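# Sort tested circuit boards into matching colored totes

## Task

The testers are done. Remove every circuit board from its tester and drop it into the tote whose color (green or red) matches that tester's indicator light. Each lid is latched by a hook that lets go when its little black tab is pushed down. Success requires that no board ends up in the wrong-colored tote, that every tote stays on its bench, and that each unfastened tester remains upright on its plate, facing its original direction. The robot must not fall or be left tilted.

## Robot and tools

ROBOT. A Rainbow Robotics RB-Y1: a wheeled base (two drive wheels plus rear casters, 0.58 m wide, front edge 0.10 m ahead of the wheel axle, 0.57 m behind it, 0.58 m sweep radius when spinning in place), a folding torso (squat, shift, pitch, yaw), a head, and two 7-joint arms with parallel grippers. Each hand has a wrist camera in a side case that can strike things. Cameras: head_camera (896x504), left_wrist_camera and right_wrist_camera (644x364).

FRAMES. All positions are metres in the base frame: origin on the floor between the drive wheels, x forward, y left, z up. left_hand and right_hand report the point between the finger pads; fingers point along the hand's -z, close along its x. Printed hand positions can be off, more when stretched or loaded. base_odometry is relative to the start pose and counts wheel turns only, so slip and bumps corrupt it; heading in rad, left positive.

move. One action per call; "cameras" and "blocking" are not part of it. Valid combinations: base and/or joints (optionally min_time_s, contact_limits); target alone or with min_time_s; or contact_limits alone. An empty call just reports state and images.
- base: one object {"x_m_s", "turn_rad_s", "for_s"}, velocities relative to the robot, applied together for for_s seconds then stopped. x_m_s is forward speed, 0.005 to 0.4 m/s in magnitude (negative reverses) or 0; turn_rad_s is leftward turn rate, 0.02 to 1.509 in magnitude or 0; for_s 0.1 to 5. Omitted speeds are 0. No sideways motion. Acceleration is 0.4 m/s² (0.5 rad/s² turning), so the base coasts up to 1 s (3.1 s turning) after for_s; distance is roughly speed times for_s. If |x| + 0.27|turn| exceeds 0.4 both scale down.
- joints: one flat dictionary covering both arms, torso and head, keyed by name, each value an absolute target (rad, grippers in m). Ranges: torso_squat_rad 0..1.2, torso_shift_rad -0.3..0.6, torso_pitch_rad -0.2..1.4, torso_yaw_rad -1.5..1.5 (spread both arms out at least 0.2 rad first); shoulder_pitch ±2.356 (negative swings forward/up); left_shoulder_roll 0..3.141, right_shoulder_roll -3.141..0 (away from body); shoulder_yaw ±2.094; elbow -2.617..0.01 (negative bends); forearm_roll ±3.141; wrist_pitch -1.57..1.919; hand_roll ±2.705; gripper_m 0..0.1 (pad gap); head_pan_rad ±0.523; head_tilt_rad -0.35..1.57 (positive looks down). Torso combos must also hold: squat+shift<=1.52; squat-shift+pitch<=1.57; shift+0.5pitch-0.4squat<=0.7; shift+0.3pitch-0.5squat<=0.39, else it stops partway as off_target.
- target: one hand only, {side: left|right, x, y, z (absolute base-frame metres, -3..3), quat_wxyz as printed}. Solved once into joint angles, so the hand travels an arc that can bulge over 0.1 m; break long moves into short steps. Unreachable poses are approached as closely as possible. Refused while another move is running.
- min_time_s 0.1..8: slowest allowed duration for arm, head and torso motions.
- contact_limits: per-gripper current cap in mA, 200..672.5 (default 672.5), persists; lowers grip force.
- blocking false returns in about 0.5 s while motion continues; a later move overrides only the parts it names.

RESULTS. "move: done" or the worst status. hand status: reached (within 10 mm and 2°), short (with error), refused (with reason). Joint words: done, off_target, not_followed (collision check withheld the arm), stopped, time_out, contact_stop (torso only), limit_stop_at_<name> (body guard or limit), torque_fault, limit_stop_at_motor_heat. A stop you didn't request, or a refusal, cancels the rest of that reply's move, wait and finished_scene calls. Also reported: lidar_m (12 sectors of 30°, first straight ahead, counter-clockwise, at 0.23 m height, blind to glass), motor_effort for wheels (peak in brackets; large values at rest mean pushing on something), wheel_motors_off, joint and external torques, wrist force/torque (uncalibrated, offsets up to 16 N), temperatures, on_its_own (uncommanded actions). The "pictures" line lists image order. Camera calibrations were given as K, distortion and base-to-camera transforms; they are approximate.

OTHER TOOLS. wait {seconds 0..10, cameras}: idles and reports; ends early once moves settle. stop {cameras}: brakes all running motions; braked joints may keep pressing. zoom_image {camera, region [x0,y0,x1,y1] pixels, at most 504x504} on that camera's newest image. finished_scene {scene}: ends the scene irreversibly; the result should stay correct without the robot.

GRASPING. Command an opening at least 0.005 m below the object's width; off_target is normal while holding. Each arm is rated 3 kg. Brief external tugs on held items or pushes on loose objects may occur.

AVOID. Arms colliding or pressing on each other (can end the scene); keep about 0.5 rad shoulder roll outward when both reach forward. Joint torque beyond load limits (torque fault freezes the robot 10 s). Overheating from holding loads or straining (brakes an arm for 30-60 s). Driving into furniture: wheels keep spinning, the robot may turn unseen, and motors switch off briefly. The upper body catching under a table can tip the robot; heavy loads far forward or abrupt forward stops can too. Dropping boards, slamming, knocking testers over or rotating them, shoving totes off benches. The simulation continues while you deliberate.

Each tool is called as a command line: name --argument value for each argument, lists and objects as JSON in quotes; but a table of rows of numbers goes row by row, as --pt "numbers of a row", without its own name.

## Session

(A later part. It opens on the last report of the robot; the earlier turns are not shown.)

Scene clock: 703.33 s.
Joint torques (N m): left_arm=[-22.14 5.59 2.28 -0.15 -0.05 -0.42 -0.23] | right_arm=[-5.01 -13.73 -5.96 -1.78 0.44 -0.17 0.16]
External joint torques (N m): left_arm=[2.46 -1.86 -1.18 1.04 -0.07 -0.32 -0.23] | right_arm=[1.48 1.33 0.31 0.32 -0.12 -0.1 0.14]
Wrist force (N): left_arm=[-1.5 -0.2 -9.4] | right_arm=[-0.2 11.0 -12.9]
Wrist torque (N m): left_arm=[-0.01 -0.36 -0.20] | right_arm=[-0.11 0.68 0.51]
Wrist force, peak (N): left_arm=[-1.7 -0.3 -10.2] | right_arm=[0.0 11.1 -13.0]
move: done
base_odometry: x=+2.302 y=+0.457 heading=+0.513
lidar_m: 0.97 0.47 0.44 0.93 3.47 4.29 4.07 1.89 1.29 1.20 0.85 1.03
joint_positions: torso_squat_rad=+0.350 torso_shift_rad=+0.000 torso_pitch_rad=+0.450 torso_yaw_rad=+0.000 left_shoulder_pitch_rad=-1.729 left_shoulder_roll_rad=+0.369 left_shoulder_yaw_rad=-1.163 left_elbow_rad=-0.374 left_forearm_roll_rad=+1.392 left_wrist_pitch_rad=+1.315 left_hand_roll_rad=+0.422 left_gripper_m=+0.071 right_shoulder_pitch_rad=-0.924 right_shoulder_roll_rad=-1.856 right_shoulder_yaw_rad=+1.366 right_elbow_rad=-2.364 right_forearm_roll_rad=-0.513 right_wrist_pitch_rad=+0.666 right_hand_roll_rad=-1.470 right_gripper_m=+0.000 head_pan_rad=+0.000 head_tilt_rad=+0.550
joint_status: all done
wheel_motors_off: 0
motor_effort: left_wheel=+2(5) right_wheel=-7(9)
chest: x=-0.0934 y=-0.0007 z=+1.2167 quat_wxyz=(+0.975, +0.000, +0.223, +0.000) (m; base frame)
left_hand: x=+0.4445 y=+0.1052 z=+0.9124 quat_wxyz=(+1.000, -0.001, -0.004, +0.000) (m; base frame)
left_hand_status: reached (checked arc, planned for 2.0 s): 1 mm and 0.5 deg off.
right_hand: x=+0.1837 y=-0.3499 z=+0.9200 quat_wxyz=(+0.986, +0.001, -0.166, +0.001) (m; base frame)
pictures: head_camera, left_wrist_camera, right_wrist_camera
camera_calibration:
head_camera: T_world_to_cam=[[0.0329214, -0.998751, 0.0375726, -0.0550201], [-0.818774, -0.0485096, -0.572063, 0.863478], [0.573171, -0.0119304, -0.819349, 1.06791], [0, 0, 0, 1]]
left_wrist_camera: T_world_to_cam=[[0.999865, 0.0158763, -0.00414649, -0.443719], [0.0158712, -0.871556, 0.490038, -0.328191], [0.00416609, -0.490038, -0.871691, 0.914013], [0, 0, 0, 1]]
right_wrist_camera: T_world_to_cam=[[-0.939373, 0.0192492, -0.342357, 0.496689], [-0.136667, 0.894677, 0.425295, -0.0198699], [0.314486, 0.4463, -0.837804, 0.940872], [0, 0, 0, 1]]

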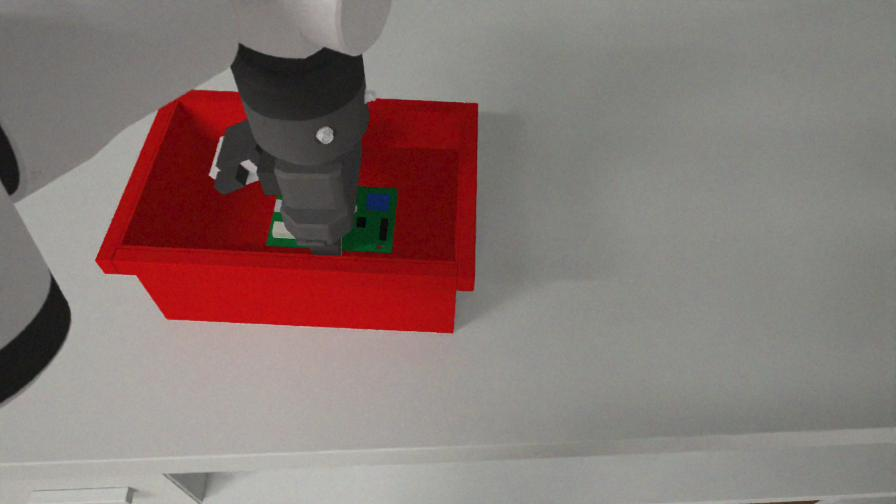

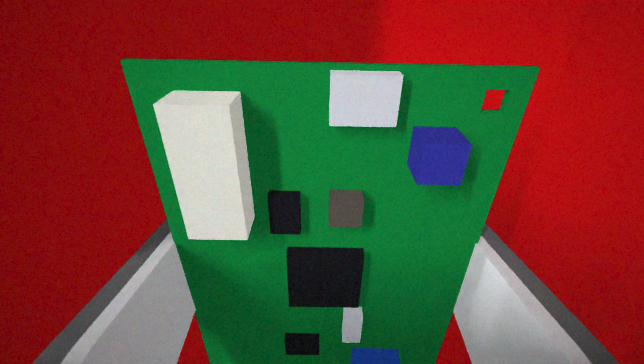

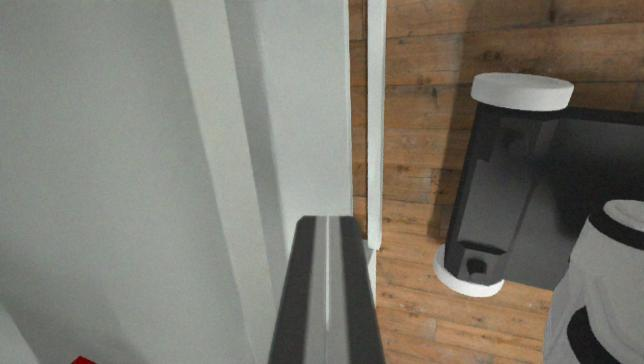

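move --target '{"side":"left","x":0.455,"y":0.105,"z":0.90,"quat_wxyz":[1,0,0,0]}' --min_time_s 2

Scene clock: 708.47 s.
Joint torques (N m): left_arm=[-22.21 5.4 3.69 -0.05 0 -0.55 -0.26] | right_arm=[-5.18 -13.89 -5.83 -1.68 0.35 -0.1 0.18]
External joint torques (N m): left_arm=[2.38 -1.93 1.13 1.08 0 -0.35 -0.25] | right_arm=[1.31 1.16 0.44 0.42 -0.21 -0.03 0.16]
Wrist force (N): left_arm=[-1.9 -0.5 -9.5] | right_arm=[-0.3 10.9 -12.5]
Wrist torque (N m): left_arm=[0.02 -0.42 -0.22] | right_arm=[-0.10 0.67 0.50]
Wrist force, peak (N): left_arm=[-1.9 -0.3 -9.8] | right_arm=[-0.1 11.0 -13.1]
move: short
base_odometry: x=+2.302 y=+0.457 heading=+0.513
lidar_m: 0.97 0.46 0.43 0.94 3.48 4.28 4.08 1.88 1.28 1.20 0.84 1.03
joint_positions: torso_squat_rad=+0.350 torso_shift_rad=+0.000 torso_pitch_rad=+0.450 torso_yaw_rad=+0.000 left_shoulder_pitch_rad=-1.724 left_shoulder_roll_rad=+0.319 left_shoulder_yaw_rad=-1.158 left_elbow_rad=-0.267 left_forearm_roll_rad=+1.387 left_wrist_pitch_rad=+1.231 left_hand_roll_rad=+0.365 left_gripper_m=+0.071 right_shoulder_pitch_rad=-0.924 right_shoulder_roll_rad=-1.856 right_shoulder_yaw_rad=+1.366 right_elbow_rad=-2.364 right_forearm_roll_rad=-0.513 right_wrist_pitch_rad=+0.666 right_hand_roll_rad=-1.470 right_gripper_m=+0.000 head_pan_rad=+0.000 head_tilt_rad=+0.550
joint_status: all done
wheel_motors_off: 0
motor_effort: left_wheel=+3(5) right_wheel=-7(8)
chest: x=-0.0934 y=-0.0007 z=+1.2167 quat_wxyz=(+0.975, +0.000, +0.223, +0.000) (m; base frame)
left_hand: x=+0.4546 y=+0.1053 z=+0.9004 quat_wxyz=(+1.000, -0.006, -0.030, +0.000) (m; base frame)
left_hand_status: short (checked arc, as near as the solve gets, planned for 2.0 s): 1 mm and 3.5 deg off. The place is met; only the turn is off.
right_hand: x=+0.1837 y=-0.3499 z=+0.9200 quat_wxyz=(+0.986, +0.001, -0.166, +0.001) (m; base frame)
pictures: head_camera, left_wrist_camera, right_wrist_camera
camera_calibration:
head_camera: T_world_to_cam=[[0.0329212, -0.998751, 0.0375728, -0.0550203], [-0.818774, -0.0485096, -0.572062, 0.863478], [0.573171, -0.0119307, -0.819349, 1.06791], [0, 0, 0, 1]]
left_wrist_camera: T_world_to_cam=[[0.998773, 0.015654, 0.0469899, -0.499307], [-0.00994978, -0.865984, 0.499973, -0.320247], [0.0485191, -0.499827, -0.864765, 0.878246], [0, 0, 0, 1]]
right_wrist_camera: T_world_to_cam=[[-0.939373, 0.0192495, -0.342357, 0.496689], [-0.136666, 0.894677, 0.425295, -0.0198698], [0.314486, 0.446299, -0.837804, 0.940872], [0, 0, 0, 1]]

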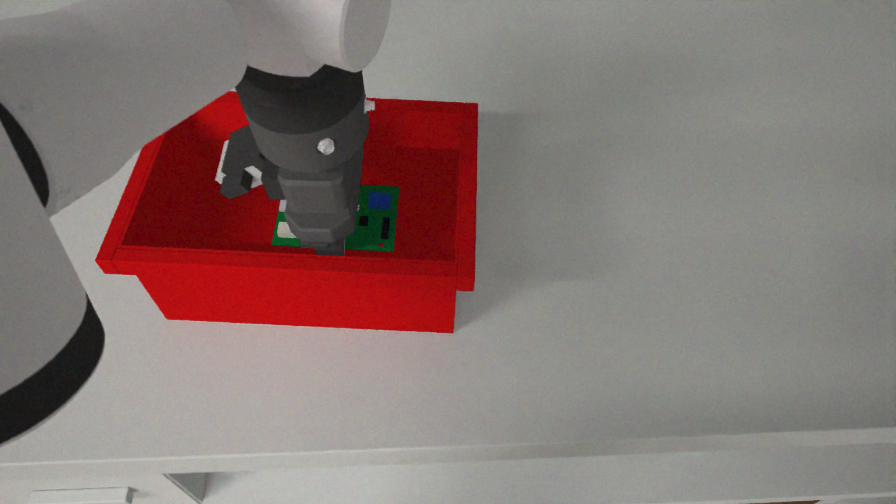

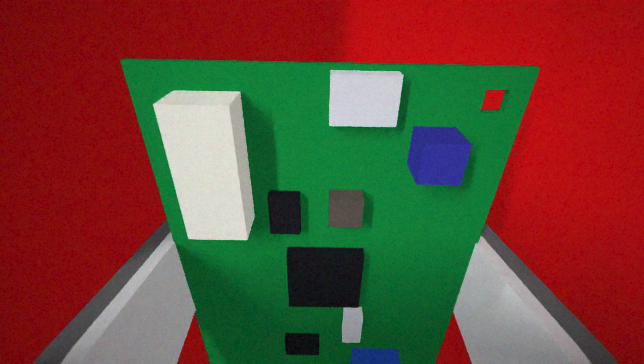

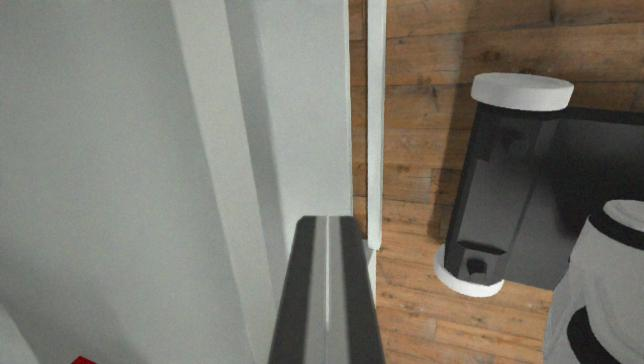

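move --joints '{"left_gripper_m":0.085}' --cameras '["head_camera"]'

move --target '{"side":"left","x":0.45,"y":0.105,"z":0.93,"quat_wxyz":[1,0,0,0]}' --min_time_s 3 --cameras '["left_wrist_camera","head_camera"]'

Scene clock: 715.83 s.
Wrist force, peak (N): left_arm=[-2.1 -0.5 -10.0] | right_arm=[0.0 11.3 -12.8]
move: done
joint_status: all done
wheel_motors_off: 0
motor_effort: left_wheel=+2(4) right_wheel=-7(8)
pictures: head_camera
camera_calibration:
head_camera: T_world_to_cam=[[0.0329215, -0.998751, 0.0375728, -0.0550202], [-0.818774, -0.0485098, -0.572063, 0.863478], [0.573171, -0.0119305, -0.819349, 1.06791], [0, 0, 0, 1]]

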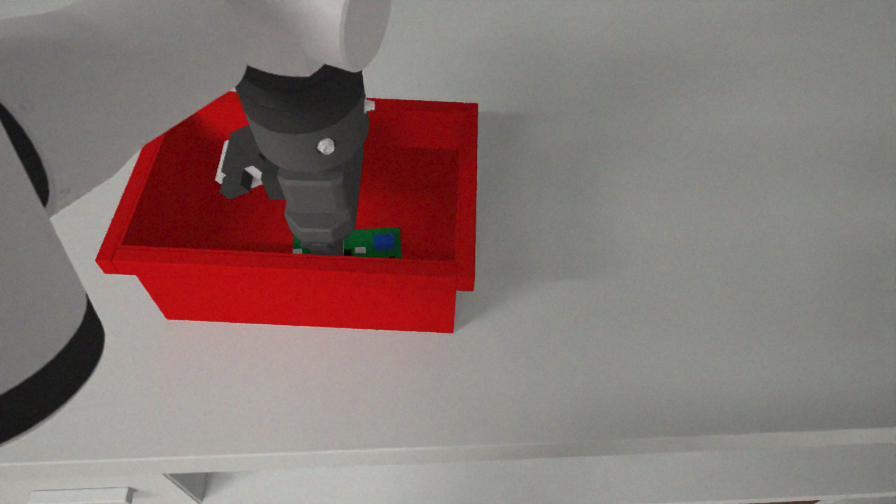

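Scene clock: 719.17 s.
Joint torques (N m): left_arm=[-24.45 8.58 4.04 0.09 0.43 0.31 -0.34] | right_arm=[-5.12 -13.93 -5.77 -1.79 0.35 -0.21 0.22]
External joint torques (N m): left_arm=[0.43 1.01 1.46 1.22 0.41 0.41 -0.34] | right_arm=[1.37 1.13 0.51 0.31 -0.2 -0.14 0.21]
Wrist force (N): left_arm=[-1.7 -0.2 -9.3] | right_arm=[-0.2 10.9 -12.9]
Wrist torque (N m): left_arm=[0.01 -0.41 -0.21] | right_arm=[-0.08 0.69 0.52]
Wrist force, peak (N): left_arm=[-1.7 -0.3 -9.6] | right_arm=[-0.1 11.1 -13.0]
move: done
base_odometry: x=+2.302 y=+0.457 heading=+0.513
lidar_m: 0.97 0.45 0.43 0.94 3.47 4.28 4.07 1.89 1.30 1.20 0.84 1.04
joint_positions: torso_squat_rad=+0.350 torso_shift_rad=+0.000 torso_pitch_rad=+0.450 torso_yaw_rad=+0.000 left_shoulder_pitch_rad=-1.780 left_shoulder_roll_rad=+0.333 left_shoulder_yaw_rad=-1.150 left_elbow_rad=-0.267 left_forearm_roll_rad=+1.404 left_wrist_pitch_rad=+1.345 left_hand_roll_rad=+0.362 left_gripper_m=+0.085 right_shoulder_pitch_rad=-0.924 right_shoulder_roll_rad=-1.856 right_shoulder_yaw_rad=+1.366 right_elbow_rad=-2.364 right_forearm_roll_rad=-0.513 right_wrist_pitch_rad=+0.666 right_hand_roll_rad=-1.470 right_gripper_m=+0.000 head_pan_rad=+0.000 head_tilt_rad=+0.550
joint_status: all done
wheel_motors_off: 0
motor_effort: left_wheel=+4(5) right_wheel=-8(9)
chest: x=-0.0934 y=-0.0007 z=+1.2167 quat_wxyz=(+0.975, +0.000, +0.223, +0.000) (m; base frame)
left_hand: x=+0.4497 y=+0.1049 z=+0.9299 quat_wxyz=(+1.000, +0.000, -0.002, +0.000) (m; base frame)
left_hand_status: reached (checked arc, planned for 3.0 s): 0 mm and 0.3 deg off.
right_hand: x=+0.1837 y=-0.3499 z=+0.9200 quat_wxyz=(+0.986, +0.001, -0.166, +0.001) (m; base frame)
pictures: head_camera, left_wrist_camera
camera_calibration:
head_camera: T_world_to_cam=[[0.0329213, -0.998751, 0.0375729, -0.0550203], [-0.818774, -0.0485097, -0.572062, 0.863478], [0.573171, -0.0119307, -0.819349, 1.06791], [0, 0, 0, 1]]
left_wrist_camera: T_world_to_cam=[[0.999857, 0.0149277, -0.00798712, -0.44508], [0.0169268, -0.871973, 0.489261, -0.336851], [0.000339011, -0.489326, -0.872101, 0.931183], [0, 0, 0, 1]]

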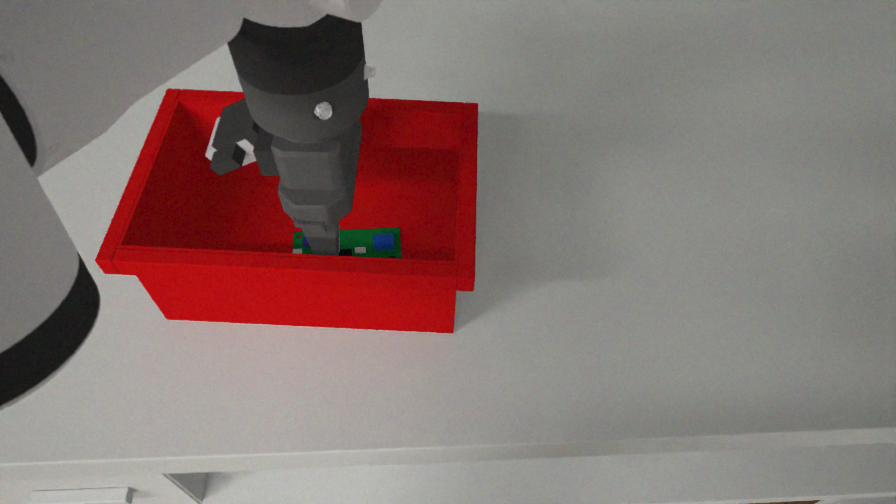

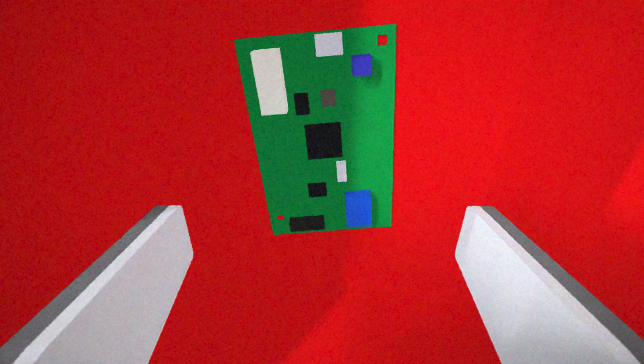

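move --target '{"side":"left","x":0.445,"y":0.105,"z":1.0,"quat_wxyz":[1,0,0,0]}' --min_time_s 1.5 --cameras '[]'

move --target '{"side":"left","x":0.36,"y":0.15,"z":1.12,"quat_wxyz":[1,0,0,0]}' --min_time_s 1.5 --cameras '["head_camera"]'

move --base '{"x_m_s":-0.3,"for_s":2.5}' --cameras '[]'

move --joints '{"torso_pitch_rad":0,"head_tilt_rad":0.55,"left_shoulder_pitch_rad":-0.924,"left_shoulder_roll_rad":1.856,"left_shoulder_yaw_rad":-1.366,"left_elbow_rad":-2.364,"left_forearm_roll_rad":0.513,"left_wrist_pitch_rad":0.666,"left_hand_roll_rad":1.47}' --min_time_s 2

Scene clock: 734.43 s.
Wrist force, peak (N): left_arm=[-1.7 -0.2 -9.8] | right_arm=[-0.2 11.3 -13.1]
move: done
joint_status: all done
wheel_motors_off: 0
motor_effort: left_wheel=+4(6) right_wheel=-7(8)
left_hand_status: reached (checked arc, planned for 1.5 s): 0 mm and 0.2 deg off.
pictures: none

Scene clock: 736.27 s.
Wrist force, peak (N): left_arm=[-1.7 0.0 -10.1] | right_arm=[0.1 11.0 -13.1]
move: done
joint_status: all done
wheel_motors_off: 0
motor_effort: left_wheel=+4(5) right_wheel=-7(8)
left_hand_status: reached (checked arc, planned for 1.5 s): 1 mm and 0.4 deg off.
pictures: head_camera
camera_calibration:
head_camera: T_world_to_cam=[[0.0329129, -0.998751, 0.0375793, -0.0550283], [-0.818744, -0.0485072, -0.572106, 0.863514], [0.573215, -0.0119381, -0.819318, 1.0679], [0, 0, 0, 1]]

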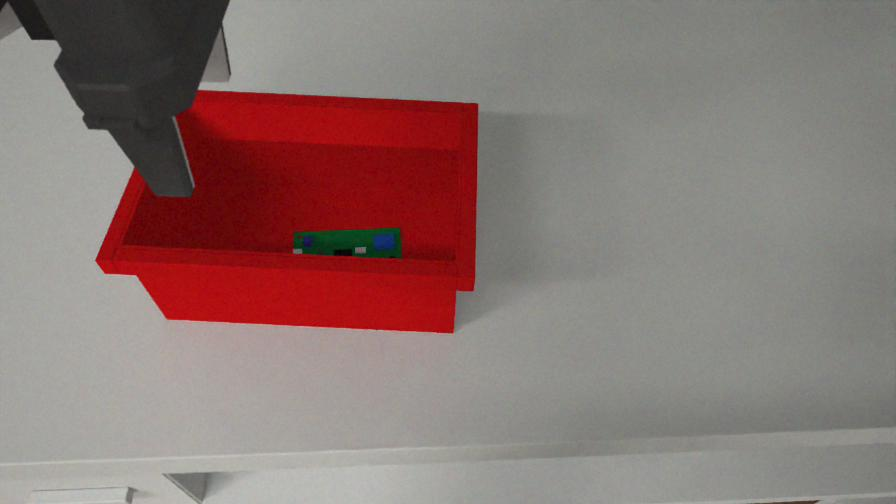

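Scene clock: 740.00 s.
Wrist force, peak (N): left_arm=[-1.3 -0.5 -10.1] | right_arm=[-0.1 11.2 -13.0]
move: done
base_status: done (sent for 2.5 of 2.5 s)
wheel_motors_off: 0
motor_effort: left_wheel=+9(25) right_wheel=-4(26)
pictures: none

Scene clock: 742.33 s.
Joint torques (N m): left_arm=[-8.18 10.19 8.2 0.03 -0.55 -0.27 0.16] | right_arm=[-8.56 -10.31 -8.75 0.53 0.78 -0.18 0.24]
External joint torques (N m): left_arm=[1.01 -0.2 -0.5 -0.26 0.25 -0.1 0.2] | right_arm=[1.33 1.26 0.61 0.12 -0.24 -0.03 0.2]
Wrist force (N): left_arm=[-5.9 -0.4 -7.1] | right_arm=[-2.4 10.7 -10.9]
Wrist torque (N m): left_arm=[-0.02 -0.64 -0.18] | right_arm=[-0.08 0.56 0.50]
Wrist force, peak (N): left_arm=[-3.8 -0.4 -9.1] | right_arm=[-0.5 10.8 -13.2]
move: done
base_odometry: x=+1.649 y=+0.088 heading=+0.514
lidar_m: 1.31 1.09 1.59 3.00 3.42 3.45 3.35 1.99 1.37 1.26 1.29 1.34
joint_positions: torso_squat_rad=+0.350 torso_shift_rad=+0.000 torso_pitch_rad=+0.000 torso_yaw_rad=+0.000 left_shoulder_pitch_rad=-0.924 left_shoulder_roll_rad=+1.856 left_shoulder_yaw_rad=-1.366 left_elbow_rad=-2.364 left_forearm_roll_rad=+0.513 left_wrist_pitch_rad=+0.666 left_hand_roll_rad=+1.470 left_gripper_m=+0.085 right_shoulder_pitch_rad=-0.924 right_shoulder_roll_rad=-1.856 right_shoulder_yaw_rad=+1.366 right_elbow_rad=-2.364 right_forearm_roll_rad=-0.513 right_wrist_pitch_rad=+0.666 right_hand_roll_rad=-1.470 right_gripper_m=+0.000 head_pan_rad=+0.000 head_tilt_rad=+0.550
joint_status: all done
wheel_motors_off: 0
motor_effort: left_wheel=+8(9) right_wheel=-6(8)
chest: x=-0.2281 y=-0.0007 z=+1.2475 quat_wxyz=(+1.000, +0.000, +0.000, +0.000) (m; base frame)
left_hand: x=+0.1504 y=+0.3488 z=+1.1014 quat_wxyz=(+0.924, +0.000, -0.381, -0.001) (m; base frame)
right_hand: x=+0.1504 y=-0.3501 z=+1.1008 quat_wxyz=(+0.924, +0.001, -0.381, +0.001) (m; base frame)
pictures: head_camera, left_wrist_camera, right_wrist_camera
camera_calibration:
head_camera: T_world_to_cam=[[0.012999, -0.998762, 0.0480248, -0.0693862], [-0.488312, -0.048253, -0.871334, 1.21953], [0.872572, -0.0121246, -0.488334, 0.825689], [0, 0, 0, 1]]
left_wrist_camera: T_world_to_cam=[[0.717711, 0.0132583, 0.696215, -0.880756], [-0.332886, -0.87164, 0.359764, -0.00789425], [0.611619, -0.489967, -0.621173, 0.832098], [0, 0, 0, 1]]
right_wrist_camera: T_world_to_cam=[[-0.696813, 0.0195335, -0.716987, 0.903385], [-0.30784, 0.894733, 0.323554, 0.0365652], [0.647832, 0.446174, -0.617448, 0.81019], [0, 0, 0, 1]]

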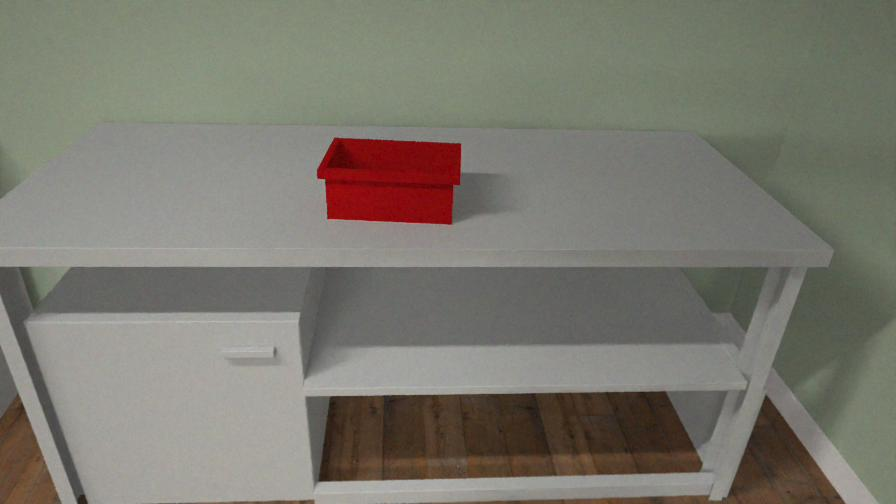

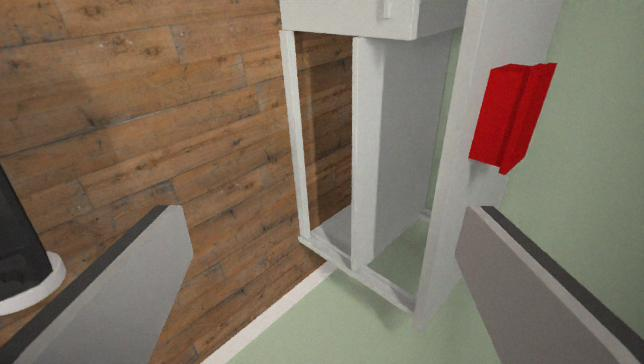

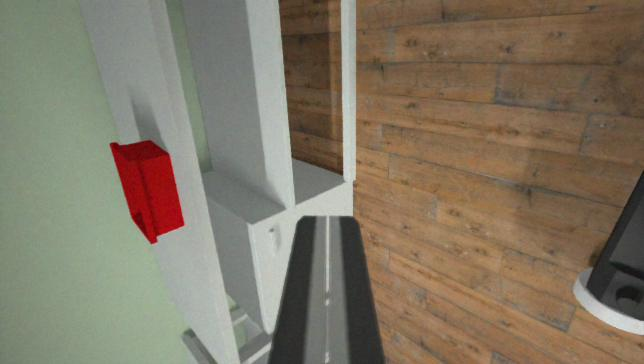

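move --base '{"turn_rad_s":-0.7,"for_s":4.466}' --joints '{"head_tilt_rad":0.4}'

Scene clock: 754.17 s.
Joint torques (N m): left_arm=[-8.05 10.18 8.18 0.09 -0.51 -0.24 0.16] | right_arm=[-8.25 -10.56 -9.01 0.3 0.68 -0.21 0.23]
External joint torques (N m): left_arm=[1.14 -0.21 -0.51 -0.2 0.3 -0.07 0.19] | right_arm=[1.64 1.01 0.35 -0.11 -0.33 -0.06 0.19]
Wrist force (N): left_arm=[-6.0 -0.6 -7.5] | right_arm=[-2.7 11.1 -11.5]
Wrist torque (N m): left_arm=[0.01 -0.64 -0.17] | right_arm=[-0.12 0.53 0.47]
Wrist force, peak (N): left_arm=[-6.2 -0.6 -7.7] | right_arm=[-2.4 11.1 -11.7]
move: done
base_odometry: x=+1.649 y=+0.088 heading=-2.612
lidar_m: 3.33 1.92 1.34 1.27 1.30 1.35 1.11 1.10 1.59 3.34 3.43 3.44
base_status: done (sent for 4.47 of 4.47 s)
joint_positions: torso_squat_rad=+0.350 torso_shift_rad=+0.000 torso_pitch_rad=+0.000 torso_yaw_rad=+0.000 left_shoulder_pitch_rad=-0.924 left_shoulder_roll_rad=+1.856 left_shoulder_yaw_rad=-1.366 left_elbow_rad=-2.364 left_forearm_roll_rad=+0.513 left_wrist_pitch_rad=+0.666 left_hand_roll_rad=+1.470 left_gripper_m=+0.085 right_shoulder_pitch_rad=-0.924 right_shoulder_roll_rad=-1.856 right_shoulder_yaw_rad=+1.366 right_elbow_rad=-2.364 right_forearm_roll_rad=-0.513 right_wrist_pitch_rad=+0.666 right_hand_roll_rad=-1.470 right_gripper_m=+0.000 head_pan_rad=+0.000 head_tilt_rad=+0.400
joint_status: all done
wheel_motors_off: 0
motor_effort: left_wheel=+5(30) right_wheel=+3(29)
chest: x=-0.2281 y=-0.0007 z=+1.2475 quat_wxyz=(+1.000, +0.000, +0.000, +0.000) (m; base frame)
left_hand: x=+0.1504 y=+0.3488 z=+1.1014 quat_wxyz=(+0.924, +0.000, -0.381, -0.001) (m; base frame)
right_hand: x=+0.1504 y=-0.3501 z=+1.1009 quat_wxyz=(+0.924, +0.001, -0.381, +0.001) (m; base frame)
pictures: head_camera, left_wrist_camera, right_wrist_camera
camera_calibration:
head_camera: T_world_to_cam=[[0.00555261, -0.99876, 0.0494678, -0.0729724], [-0.352637, -0.0482463, -0.934516, 1.33897], [0.935744, -0.0122552, -0.352468, 0.642017], [0, 0, 0, 1]]
left_wrist_camera: T_world_to_cam=[[0.717723, 0.0133004, 0.696202, -0.88075], [-0.332864, -0.871632, 0.359805, -0.00791007], [0.611617, -0.48998, -0.621163, 0.832089], [0, 0, 0, 1]]
right_wrist_camera: T_world_to_cam=[[-0.696826, 0.0194913, -0.716975, 0.903377], [-0.307848, 0.894742, 0.323521, 0.0365835], [0.647814, 0.446158, -0.61748, 0.810202], [0, 0, 0, 1]]

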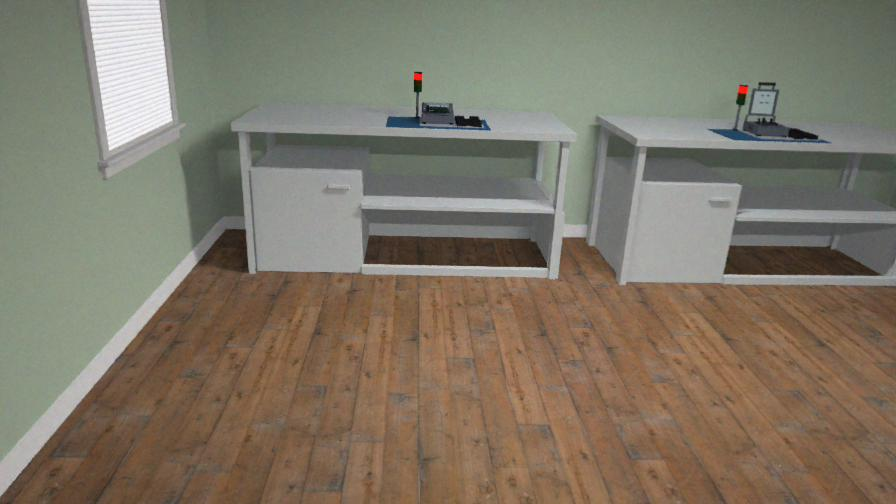

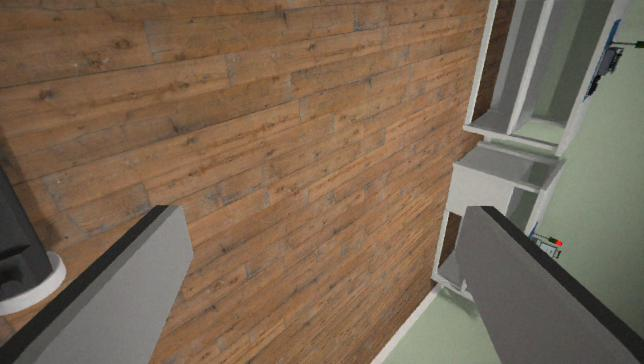

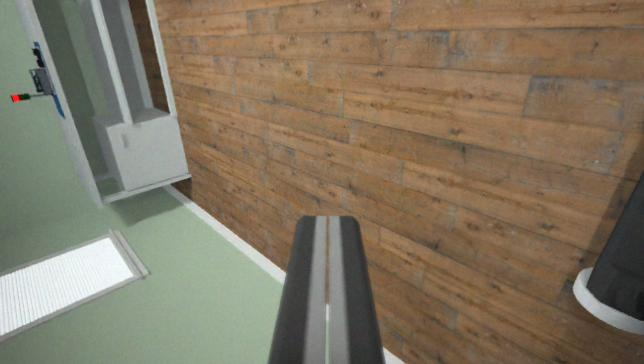

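move --base '{"x_m_s":0.38,"for_s":5}' --cameras '[]'

move --base '{"x_m_s":0.38,"for_s":1.9}' --joints '{"head_tilt_rad":0.6}' --cameras '[]'

move --base '{"turn_rad_s":0.2,"for_s":0.5}' --cameras '["head_camera"]'

Scene clock: 765.67 s.
Wrist force, peak (N): left_arm=[-6.2 -0.5 -7.9] | right_arm=[-2.6 11.0 -11.8]
move: done
base_status: done (sent for 5 of 5 s)
wheel_motors_off: 0
motor_effort: left_wheel=-3(30) right_wheel=+1(31)
pictures: none

Scene clock: 768.87 s.
Wrist force, peak (N): left_arm=[-6.2 -0.7 -7.7] | right_arm=[-2.5 11.1 -11.6]
move: done
base_status: done (sent for 1.9 of 1.9 s)
joint_status: all done
wheel_motors_off: 0
motor_effort: left_wheel=-5(17) right_wheel=+1(28)
pictures: none

Scene clock: 770.10 s.
Joint torques (N m): left_arm=[-8.08 10.07 8.18 0.22 -0.56 -0.31 0.12] | right_arm=[-8.41 -10.44 -8.66 0.45 0.78 -0.1 0.21]
External joint torques (N m): left_arm=[1.11 -0.32 -0.51 -0.08 0.25 -0.14 0.15] | right_arm=[1.48 1.13 0.7 0.04 -0.24 0.05 0.17]
Wrist force (N): left_arm=[-6.0 -0.8 -7.4] | right_arm=[-2.7 11.0 -11.4]
Wrist torque (N m): left_arm=[0.01 -0.63 -0.16] | right_arm=[-0.09 0.52 0.48]
Wrist force, peak (N): left_arm=[-6.3 -0.8 -7.7] | right_arm=[-2.6 11.2 -11.6]
move: done
base_odometry: x=-0.615 y=-1.235 heading=-2.513
lidar_m: 1.35 0.83 1.04 1.41 1.50 2.10 3.69 4.29 3.30 2.87 0.93 0.98
base_status: done (sent for 0.5 of 0.5 s)
joint_positions: torso_squat_rad=+0.350 torso_shift_rad=+0.000 torso_pitch_rad=+0.000 torso_yaw_rad=+0.000 left_shoulder_pitch_rad=-0.924 left_shoulder_roll_rad=+1.856 left_shoulder_yaw_rad=-1.366 left_elbow_rad=-2.364 left_forearm_roll_rad=+0.513 left_wrist_pitch_rad=+0.666 left_hand_roll_rad=+1.470 left_gripper_m=+0.085 right_shoulder_pitch_rad=-0.924 right_shoulder_roll_rad=-1.856 right_shoulder_yaw_rad=+1.366 right_elbow_rad=-2.364 right_forearm_roll_rad=-0.513 right_wrist_pitch_rad=+0.666 right_hand_roll_rad=-1.470 right_gripper_m=+0.000 head_pan_rad=+0.000 head_tilt_rad=+0.600
wheel_motors_off: 0
motor_effort: left_wheel=-6(27) right_wheel=+1(22)
chest: x=-0.2280 y=-0.0007 z=+1.2475 quat_wxyz=(+1.000, +0.000, +0.000, +0.000) (m; base frame)
left_hand: x=+0.1505 y=+0.3488 z=+1.1014 quat_wxyz=(+0.924, +0.000, -0.381, -0.001) (m; base frame)
right_hand: x=+0.1505 y=-0.3501 z=+1.1008 quat_wxyz=(+0.924, +0.001, -0.381, +0.001) (m; base frame)
pictures: head_camera
camera_calibration:
head_camera: T_world_to_cam=[[0.0154511, -0.99876, 0.0473226, -0.0678632], [-0.53138, -0.0482937, -0.845756, 1.17371], [0.846993, -0.0120784, -0.531468, 0.882731], [0, 0, 0, 1]]

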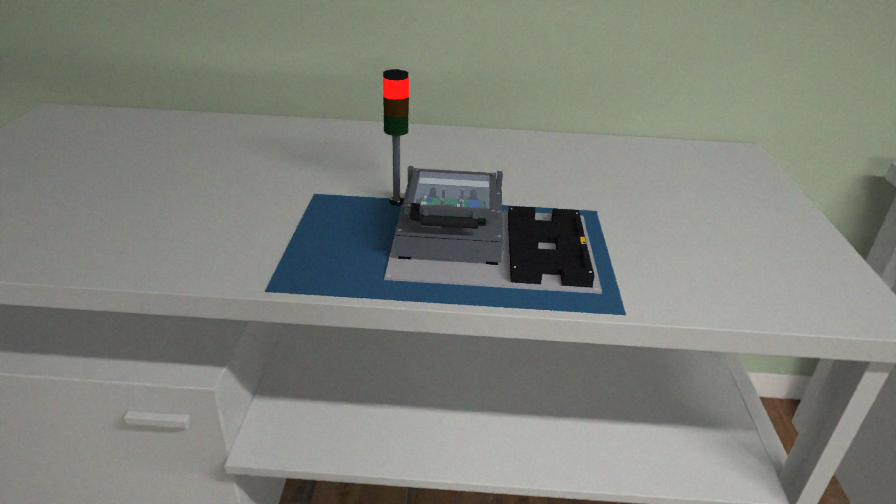

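move --base '{"turn_rad_s":-0.2,"for_s":0.8}' --cameras '[]'

move --base '{"x_m_s":0.2,"for_s":2.2}' --joints '{"torso_pitch_rad":0.2,"head_tilt_rad":0.8}' --cameras '[]'

move --base '{"turn_rad_s":0.2,"for_s":0.733}' --cameras '["head_camera"]'

Scene clock: 785.67 s.
Wrist force, peak (N): left_arm=[-6.2 -0.6 -7.7] | right_arm=[-2.7 11.1 -11.6]
move: done
base_status: done (sent for 0.8 of 0.8 s)
wheel_motors_off: 0
motor_effort: left_wheel=+0(25) right_wheel=-5(19)
pictures: none

Scene clock: 788.73 s.
Wrist force, peak (N): left_arm=[-5.4 -0.6 -8.4] | right_arm=[-1.9 11.2 -12.5]
move: done
base_status: done (sent for 2.2 of 2.2 s)
joint_status: all done
wheel_motors_off: 0
motor_effort: left_wheel=-3(27) right_wheel=+0(34)
pictures: none

Scene clock: 790.20 s.
Joint torques (N m): left_arm=[-7.21 11.18 7.19 -0.78 -0.34 -0.31 0.2] | right_arm=[-7.29 -12.39 -7.96 -0.65 0.52 -0.2 0.29]
External joint torques (N m): left_arm=[0.72 -0.85 -0.36 0.04 0.28 -0.16 0.23] | right_arm=[1.29 1.07 0.23 0.08 -0.31 -0.08 0.26]
Wrist force (N): left_arm=[-5.0 -0.7 -7.9] | right_arm=[-1.6 11.0 -12.1]
Wrist torque (N m): left_arm=[0.00 -0.59 -0.18] | right_arm=[-0.13 0.60 0.50]
Wrist force, peak (N): left_arm=[-5.0 -0.7 -8.4] | right_arm=[-1.3 11.2 -12.3]
move: done
base_odometry: x=-1.007 y=-1.434 heading=-2.527
lidar_m: 0.91 0.68 0.55 1.12 1.55 2.16 4.13 4.32 3.27 1.03 0.64 0.93
base_status: done (sent for 0.73 of 0.73 s)
joint_positions: torso_squat_rad=+0.350 torso_shift_rad=+0.000 torso_pitch_rad=+0.200 torso_yaw_rad=+0.000 left_shoulder_pitch_rad=-0.924 left_shoulder_roll_rad=+1.856 left_shoulder_yaw_rad=-1.366 left_elbow_rad=-2.364 left_forearm_roll_rad=+0.513 left_wrist_pitch_rad=+0.666 left_hand_roll_rad=+1.470 left_gripper_m=+0.085 right_shoulder_pitch_rad=-0.924 right_shoulder_roll_rad=-1.856 right_shoulder_yaw_rad=+1.366 right_elbow_rad=-2.364 right_forearm_roll_rad=-0.513 right_wrist_pitch_rad=+0.666 right_hand_roll_rad=-1.470 right_gripper_m=+0.000 head_pan_rad=+0.000 head_tilt_rad=+0.800
wheel_motors_off: 0
motor_effort: left_wheel=-5(26) right_wheel=+0(21)
chest: x=-0.1665 y=-0.0007 z=+1.2413 quat_wxyz=(+0.995, +0.000, +0.100, +0.000) (m; base frame)
left_hand: x=+0.1753 y=+0.3489 z=+1.0229 quat_wxyz=(+0.958, +0.000, -0.287, -0.001) (m; base frame)
right_hand: x=+0.1753 y=-0.3500 z=+1.0224 quat_wxyz=(+0.958, +0.001, -0.287, +0.001) (m; base frame)
pictures: head_camera
camera_calibration:
head_camera: T_world_to_cam=[[0.0329645, -0.998752, 0.0375083, -0.0528064], [-0.818741, -0.0485088, -0.57211, 0.792576], [0.573215, -0.0118503, -0.819319, 1.17337], [0, 0, 0, 1]]

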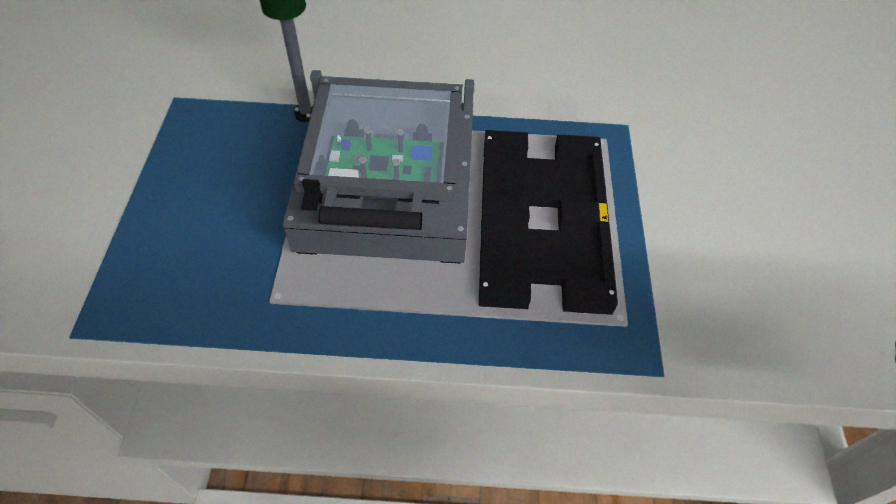

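move --joints '{"right_gripper_m":0.032,"left_gripper_m":0.1}' --cameras '[]'

move --target '{"side":"right","x":0.26,"y":0.02,"z":1.04,"quat_wxyz":[0.737,0.03,-0.675,0.03]}' --min_time_s 3 --cameras '[]'

move --target '{"side":"right","x":0.258,"y":0.042,"z":0.957,"quat_wxyz":[0.737,0.03,-0.675,0.03]}' --min_time_s 2.5

Scene clock: 799.67 s.
Wrist force, peak (N): left_arm=[-5.1 -0.7 -8.4] | right_arm=[-1.3 11.1 -12.5]
move: done
joint_status: all done
wheel_motors_off: 0
motor_effort: left_wheel=-4(6) right_wheel=+0(1)
pictures: none

Scene clock: 803.00 s.
Wrist force, peak (N): left_arm=[-5.4 -0.5 -8.3] | right_arm=[-1.9 11.5 -12.3]
move: done
joint_status: all done
wheel_motors_off: 0
motor_effort: left_wheel=-4(7) right_wheel=+0(3)
right_hand_status: reached (checked arc, planned for 3.0 s): 0 mm and 0.0 deg off.
pictures: none

Scene clock: 805.83 s.
Joint torques (N m): left_arm=[-7.03 11.02 7.12 -0.76 -0.34 -0.27 0.14] | right_arm=[-11.58 5.07 -4.79 -4.09 1.8 0.43 -0.27]
External joint torques (N m): left_arm=[0.9 -1.01 -0.43 0.06 0.27 -0.12 0.17] | right_arm=[2.9 2.2 1.48 1.55 -0.13 -0.34 -0.33]
Wrist force (N): left_arm=[-4.9 -0.7 -8.2] | right_arm=[-4.4 10.7 -7.7]
Wrist torque (N m): left_arm=[0.01 -0.58 -0.17] | right_arm=[-0.11 0.45 0.44]
Wrist force, peak (N): left_arm=[-5.1 -0.8 -8.3] | right_arm=[-4.3 11.2 -7.6]
move: done
base_odometry: x=-1.007 y=-1.434 heading=-2.527
lidar_m: 0.91 0.67 0.55 1.11 1.54 2.15 4.12 4.32 3.26 1.03 0.64 0.93
joint_positions: torso_squat_rad=+0.350 torso_shift_rad=+0.000 torso_pitch_rad=+0.200 torso_yaw_rad=+0.000 left_shoulder_pitch_rad=-0.924 left_shoulder_roll_rad=+1.856 left_shoulder_yaw_rad=-1.366 left_elbow_rad=-2.364 left_forearm_roll_rad=+0.513 left_wrist_pitch_rad=+0.666 left_hand_roll_rad=+1.470 left_gripper_m=+0.100 right_shoulder_pitch_rad=-0.878 right_shoulder_roll_rad=-0.181 right_shoulder_yaw_rad=+1.558 right_elbow_rad=-1.337 right_forearm_roll_rad=+0.832 right_wrist_pitch_rad=+1.475 right_hand_roll_rad=-1.952 right_gripper_m=+0.032 head_pan_rad=+0.000 head_tilt_rad=+0.800
joint_status: all done
wheel_motors_off: 0
motor_effort: left_wheel=-4(6) right_wheel=+0(2)
chest: x=-0.1665 y=-0.0007 z=+1.2413 quat_wxyz=(+0.995, +0.000, +0.100, +0.000) (m; base frame)
left_hand: x=+0.1753 y=+0.3489 z=+1.0229 quat_wxyz=(+0.958, +0.000, -0.287, -0.001) (m; base frame)
right_hand: x=+0.2580 y=+0.0418 z=+0.9576 quat_wxyz=(+0.737, +0.030, -0.674, +0.031) (m; base frame)
right_hand_status: reached (checked arc, planned for 2.5 s): 1 mm and 0.1 deg off.
pictures: head_camera, left_wrist_camera, right_wrist_camera
camera_calibration:
head_camera: T_world_to_cam=[[0.0329688, -0.998752, 0.0375049, -0.052802], [-0.818737, -0.0485104, -0.572116, 0.792582], [0.573222, -0.0118446, -0.819314, 1.17337], [0, 0, 0, 1]]
left_wrist_camera: T_world_to_cam=[[0.841808, 0.0134044, 0.539611, -0.705574], [-0.254503, -0.871739, 0.418687, -0.0452568], [0.476012, -0.489787, -0.730426, 0.903659], [0, 0, 0, 1]]
right_wrist_camera: T_world_to_cam=[[-0.0735473, 0.0173369, -0.997141, 0.975558], [-0.516633, 0.854567, 0.052964, 0.0800812], [0.853042, 0.519052, -0.0538943, -0.118491], [0, 0, 0, 1]]

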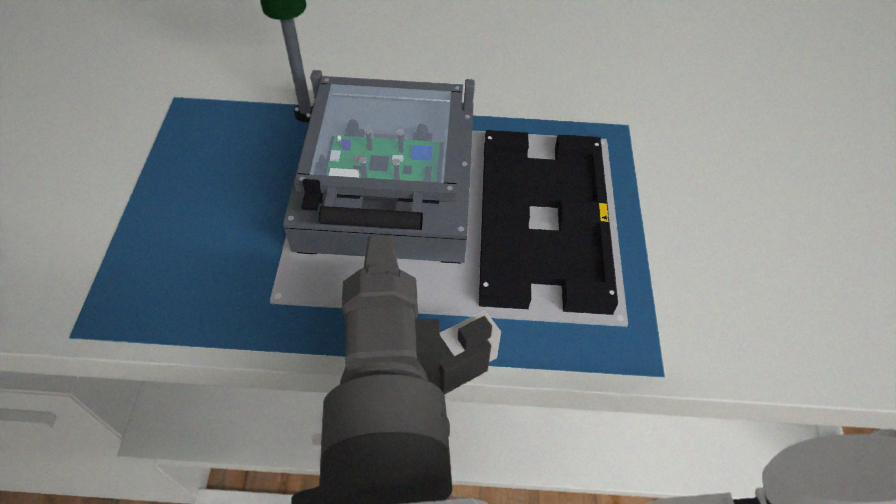

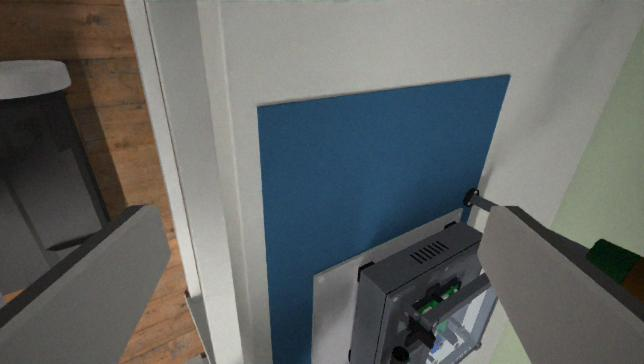

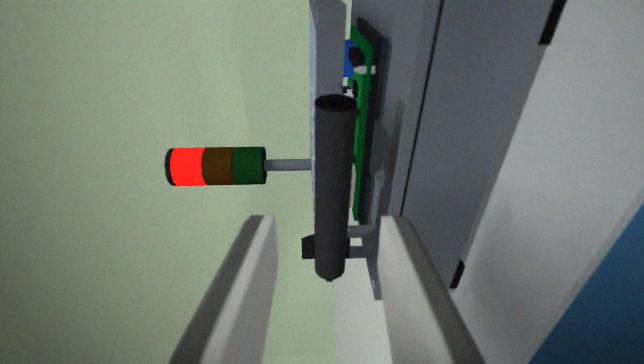

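move --target '{"side":"right","x":0.326,"y":0.042,"z":0.956,"quat_wxyz":[0.737,0.03,-0.675,0.03]}' --min_time_s 3 --cameras '["head_camera","right_wrist_camera"]'

move --target '{"side":"left","x":0.26,"y":0.165,"z":1.06,"quat_wxyz":[0.962,-0.257,-0.085,0.02]}' --min_time_s 3 --cameras '[]'

move --target '{"side":"left","x":0.271,"y":0.141,"z":0.993,"quat_wxyz":[0.962,-0.257,-0.085,0.02]}' --min_time_s 2

Scene clock: 815.57 s.
Wrist force, peak (N): left_arm=[-5.1 -0.8 -8.5] | right_arm=[-4.2 11.5 -7.3]
move: done
joint_status: all done
wheel_motors_off: 0
motor_effort: left_wheel=-4(6) right_wheel=-1(2)
right_hand_status: reached (checked arc, planned for 3.0 s): 0 mm and 0.1 deg off.
pictures: head_camera, right_wrist_camera
camera_calibration:
head_camera: T_world_to_cam=[[0.0329685, -0.998752, 0.0375049, -0.0528023], [-0.818737, -0.0485102, -0.572116, 0.792582], [0.573222, -0.0118448, -0.819315, 1.17337], [0, 0, 0, 1]]
right_wrist_camera: T_world_to_cam=[[-0.0730682, 0.0172413, -0.997178, 0.978913], [-0.516047, 0.854944, 0.0525954, 0.115397], [0.853438, 0.518434, -0.0535719, -0.176851], [0, 0, 0, 1]]

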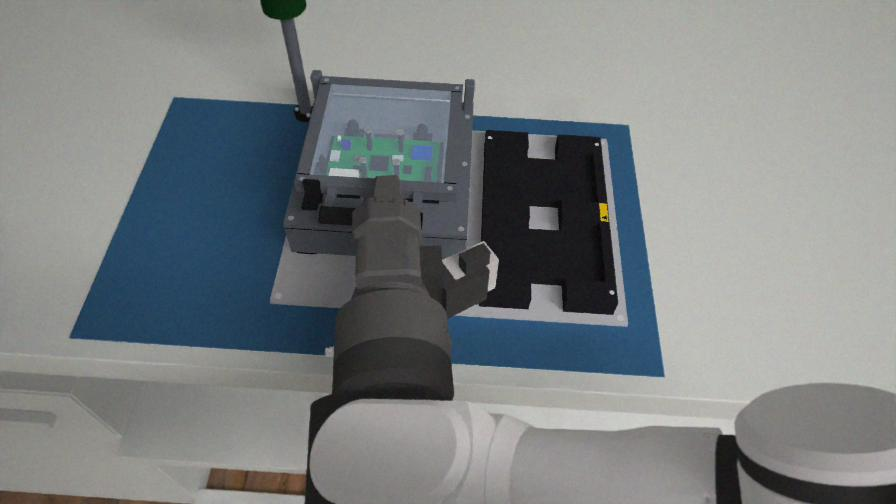

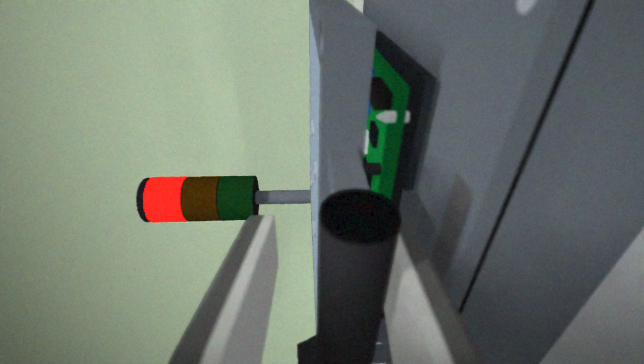

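Scene clock: 818.90 s.
Wrist force, peak (N): left_arm=[-5.4 -0.7 -8.2] | right_arm=[-4.1 11.1 -7.6]
move: done
joint_status: all done
wheel_motors_off: 0
motor_effort: left_wheel=-5(6) right_wheel=+0(2)
left_hand_status: reached (checked arc, planned for 3.0 s): 1 mm and 0.3 deg off.
pictures: none

Scene clock: 821.23 s.
Joint torques (N m): left_arm=[-15.69 7.54 9.65 0.09 0.36 -1.27 -0.28] | right_arm=[-17.28 3.61 -7.45 -3.04 1.14 0.62 -0.23]
External joint torques (N m): left_arm=[2.03 -2.18 -1.03 1.27 -0.03 -0.34 -0.26] | right_arm=[0.12 2.04 -1.23 1.32 -0.61 -0.34 -0.29]
Wrist force (N): left_arm=[-2.3 2.7 -8.0] | right_arm=[-4.3 10.8 -7.4]
Wrist torque (N m): left_arm=[-0.18 -0.43 -0.18] | right_arm=[-0.11 0.45 0.45]
Wrist force, peak (N): left_arm=[-2.5 2.8 -8.4] | right_arm=[-4.3 11.2 -7.6]
move: done
base_odometry: x=-1.007 y=-1.434 heading=-2.527
lidar_m: 0.91 0.68 0.55 1.11 1.54 2.15 4.13 4.32 3.26 1.02 0.64 0.92
joint_positions: torso_squat_rad=+0.350 torso_shift_rad=+0.000 torso_pitch_rad=+0.200 torso_yaw_rad=+0.000 left_shoulder_pitch_rad=-1.194 left_shoulder_roll_rad=+1.157 left_shoulder_yaw_rad=-1.250 left_elbow_rad=-1.663 left_forearm_roll_rad=+1.715 left_wrist_pitch_rad=+0.755 left_hand_roll_rad=+0.701 left_gripper_m=+0.100 right_shoulder_pitch_rad=-0.982 right_shoulder_roll_rad=-0.135 right_shoulder_yaw_rad=+1.499 right_elbow_rad=-1.083 right_forearm_roll_rad=+0.771 right_wrist_pitch_rad=+1.281 right_hand_roll_rad=-2.051 right_gripper_m=+0.032 head_pan_rad=+0.000 head_tilt_rad=+0.800
joint_status: all done
wheel_motors_off: 0
motor_effort: left_wheel=-4(7) right_wheel=-1(2)
chest: x=-0.1665 y=-0.0007 z=+1.2413 quat_wxyz=(+0.995, +0.000, +0.100, +0.000) (m; base frame)
left_hand: x=+0.2712 y=+0.1410 z=+0.9933 quat_wxyz=(+0.962, -0.257, -0.085, +0.020) (m; base frame)
left_hand_status: reached (checked arc, planned for 2.0 s): 0 mm and 0.0 deg off.
right_hand: x=+0.3259 y=+0.0418 z=+0.9561 quat_wxyz=(+0.737, +0.030, -0.675, +0.030) (m; base frame)
pictures: head_camera, left_wrist_camera, right_wrist_camera
camera_calibration:
head_camera: T_world_to_cam=[[0.032968, -0.998753, 0.037499, -0.0527969], [-0.818737, -0.0485064, -0.572117, 0.792582], [0.573222, -0.0118403, -0.819315, 1.17337], [0, 0, 0, 1]]
left_wrist_camera: T_world_to_cam=[[0.986677, 0.0897006, 0.135731, -0.416366], [-0.0707619, -0.514624, 0.854491, -0.722759], [0.146499, -0.852711, -0.50142, 0.647631], [0, 0, 0, 1]]
right_wrist_camera: T_world_to_cam=[[-0.0730803, 0.0172595, -0.997177, 0.978913], [-0.516048, 0.854942, 0.0526173, 0.115359], [0.853436, 0.518436, -0.0535727, -0.176854], [0, 0, 0, 1]]

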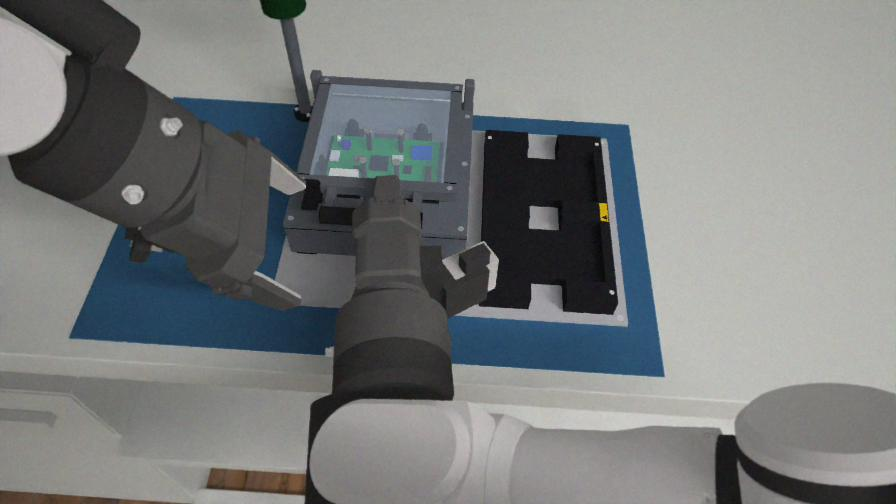

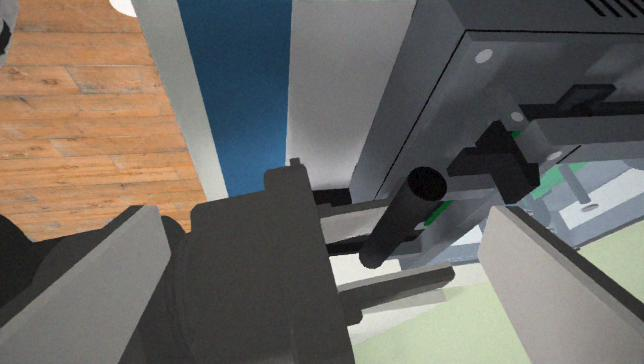

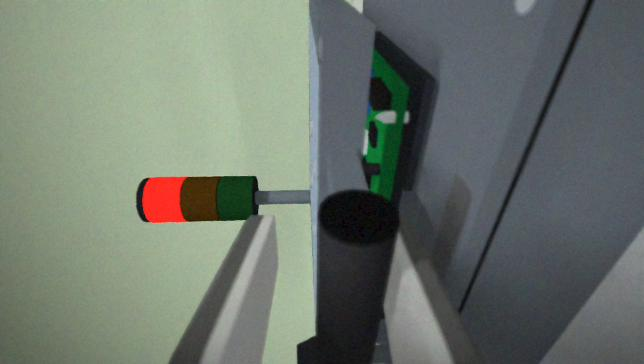

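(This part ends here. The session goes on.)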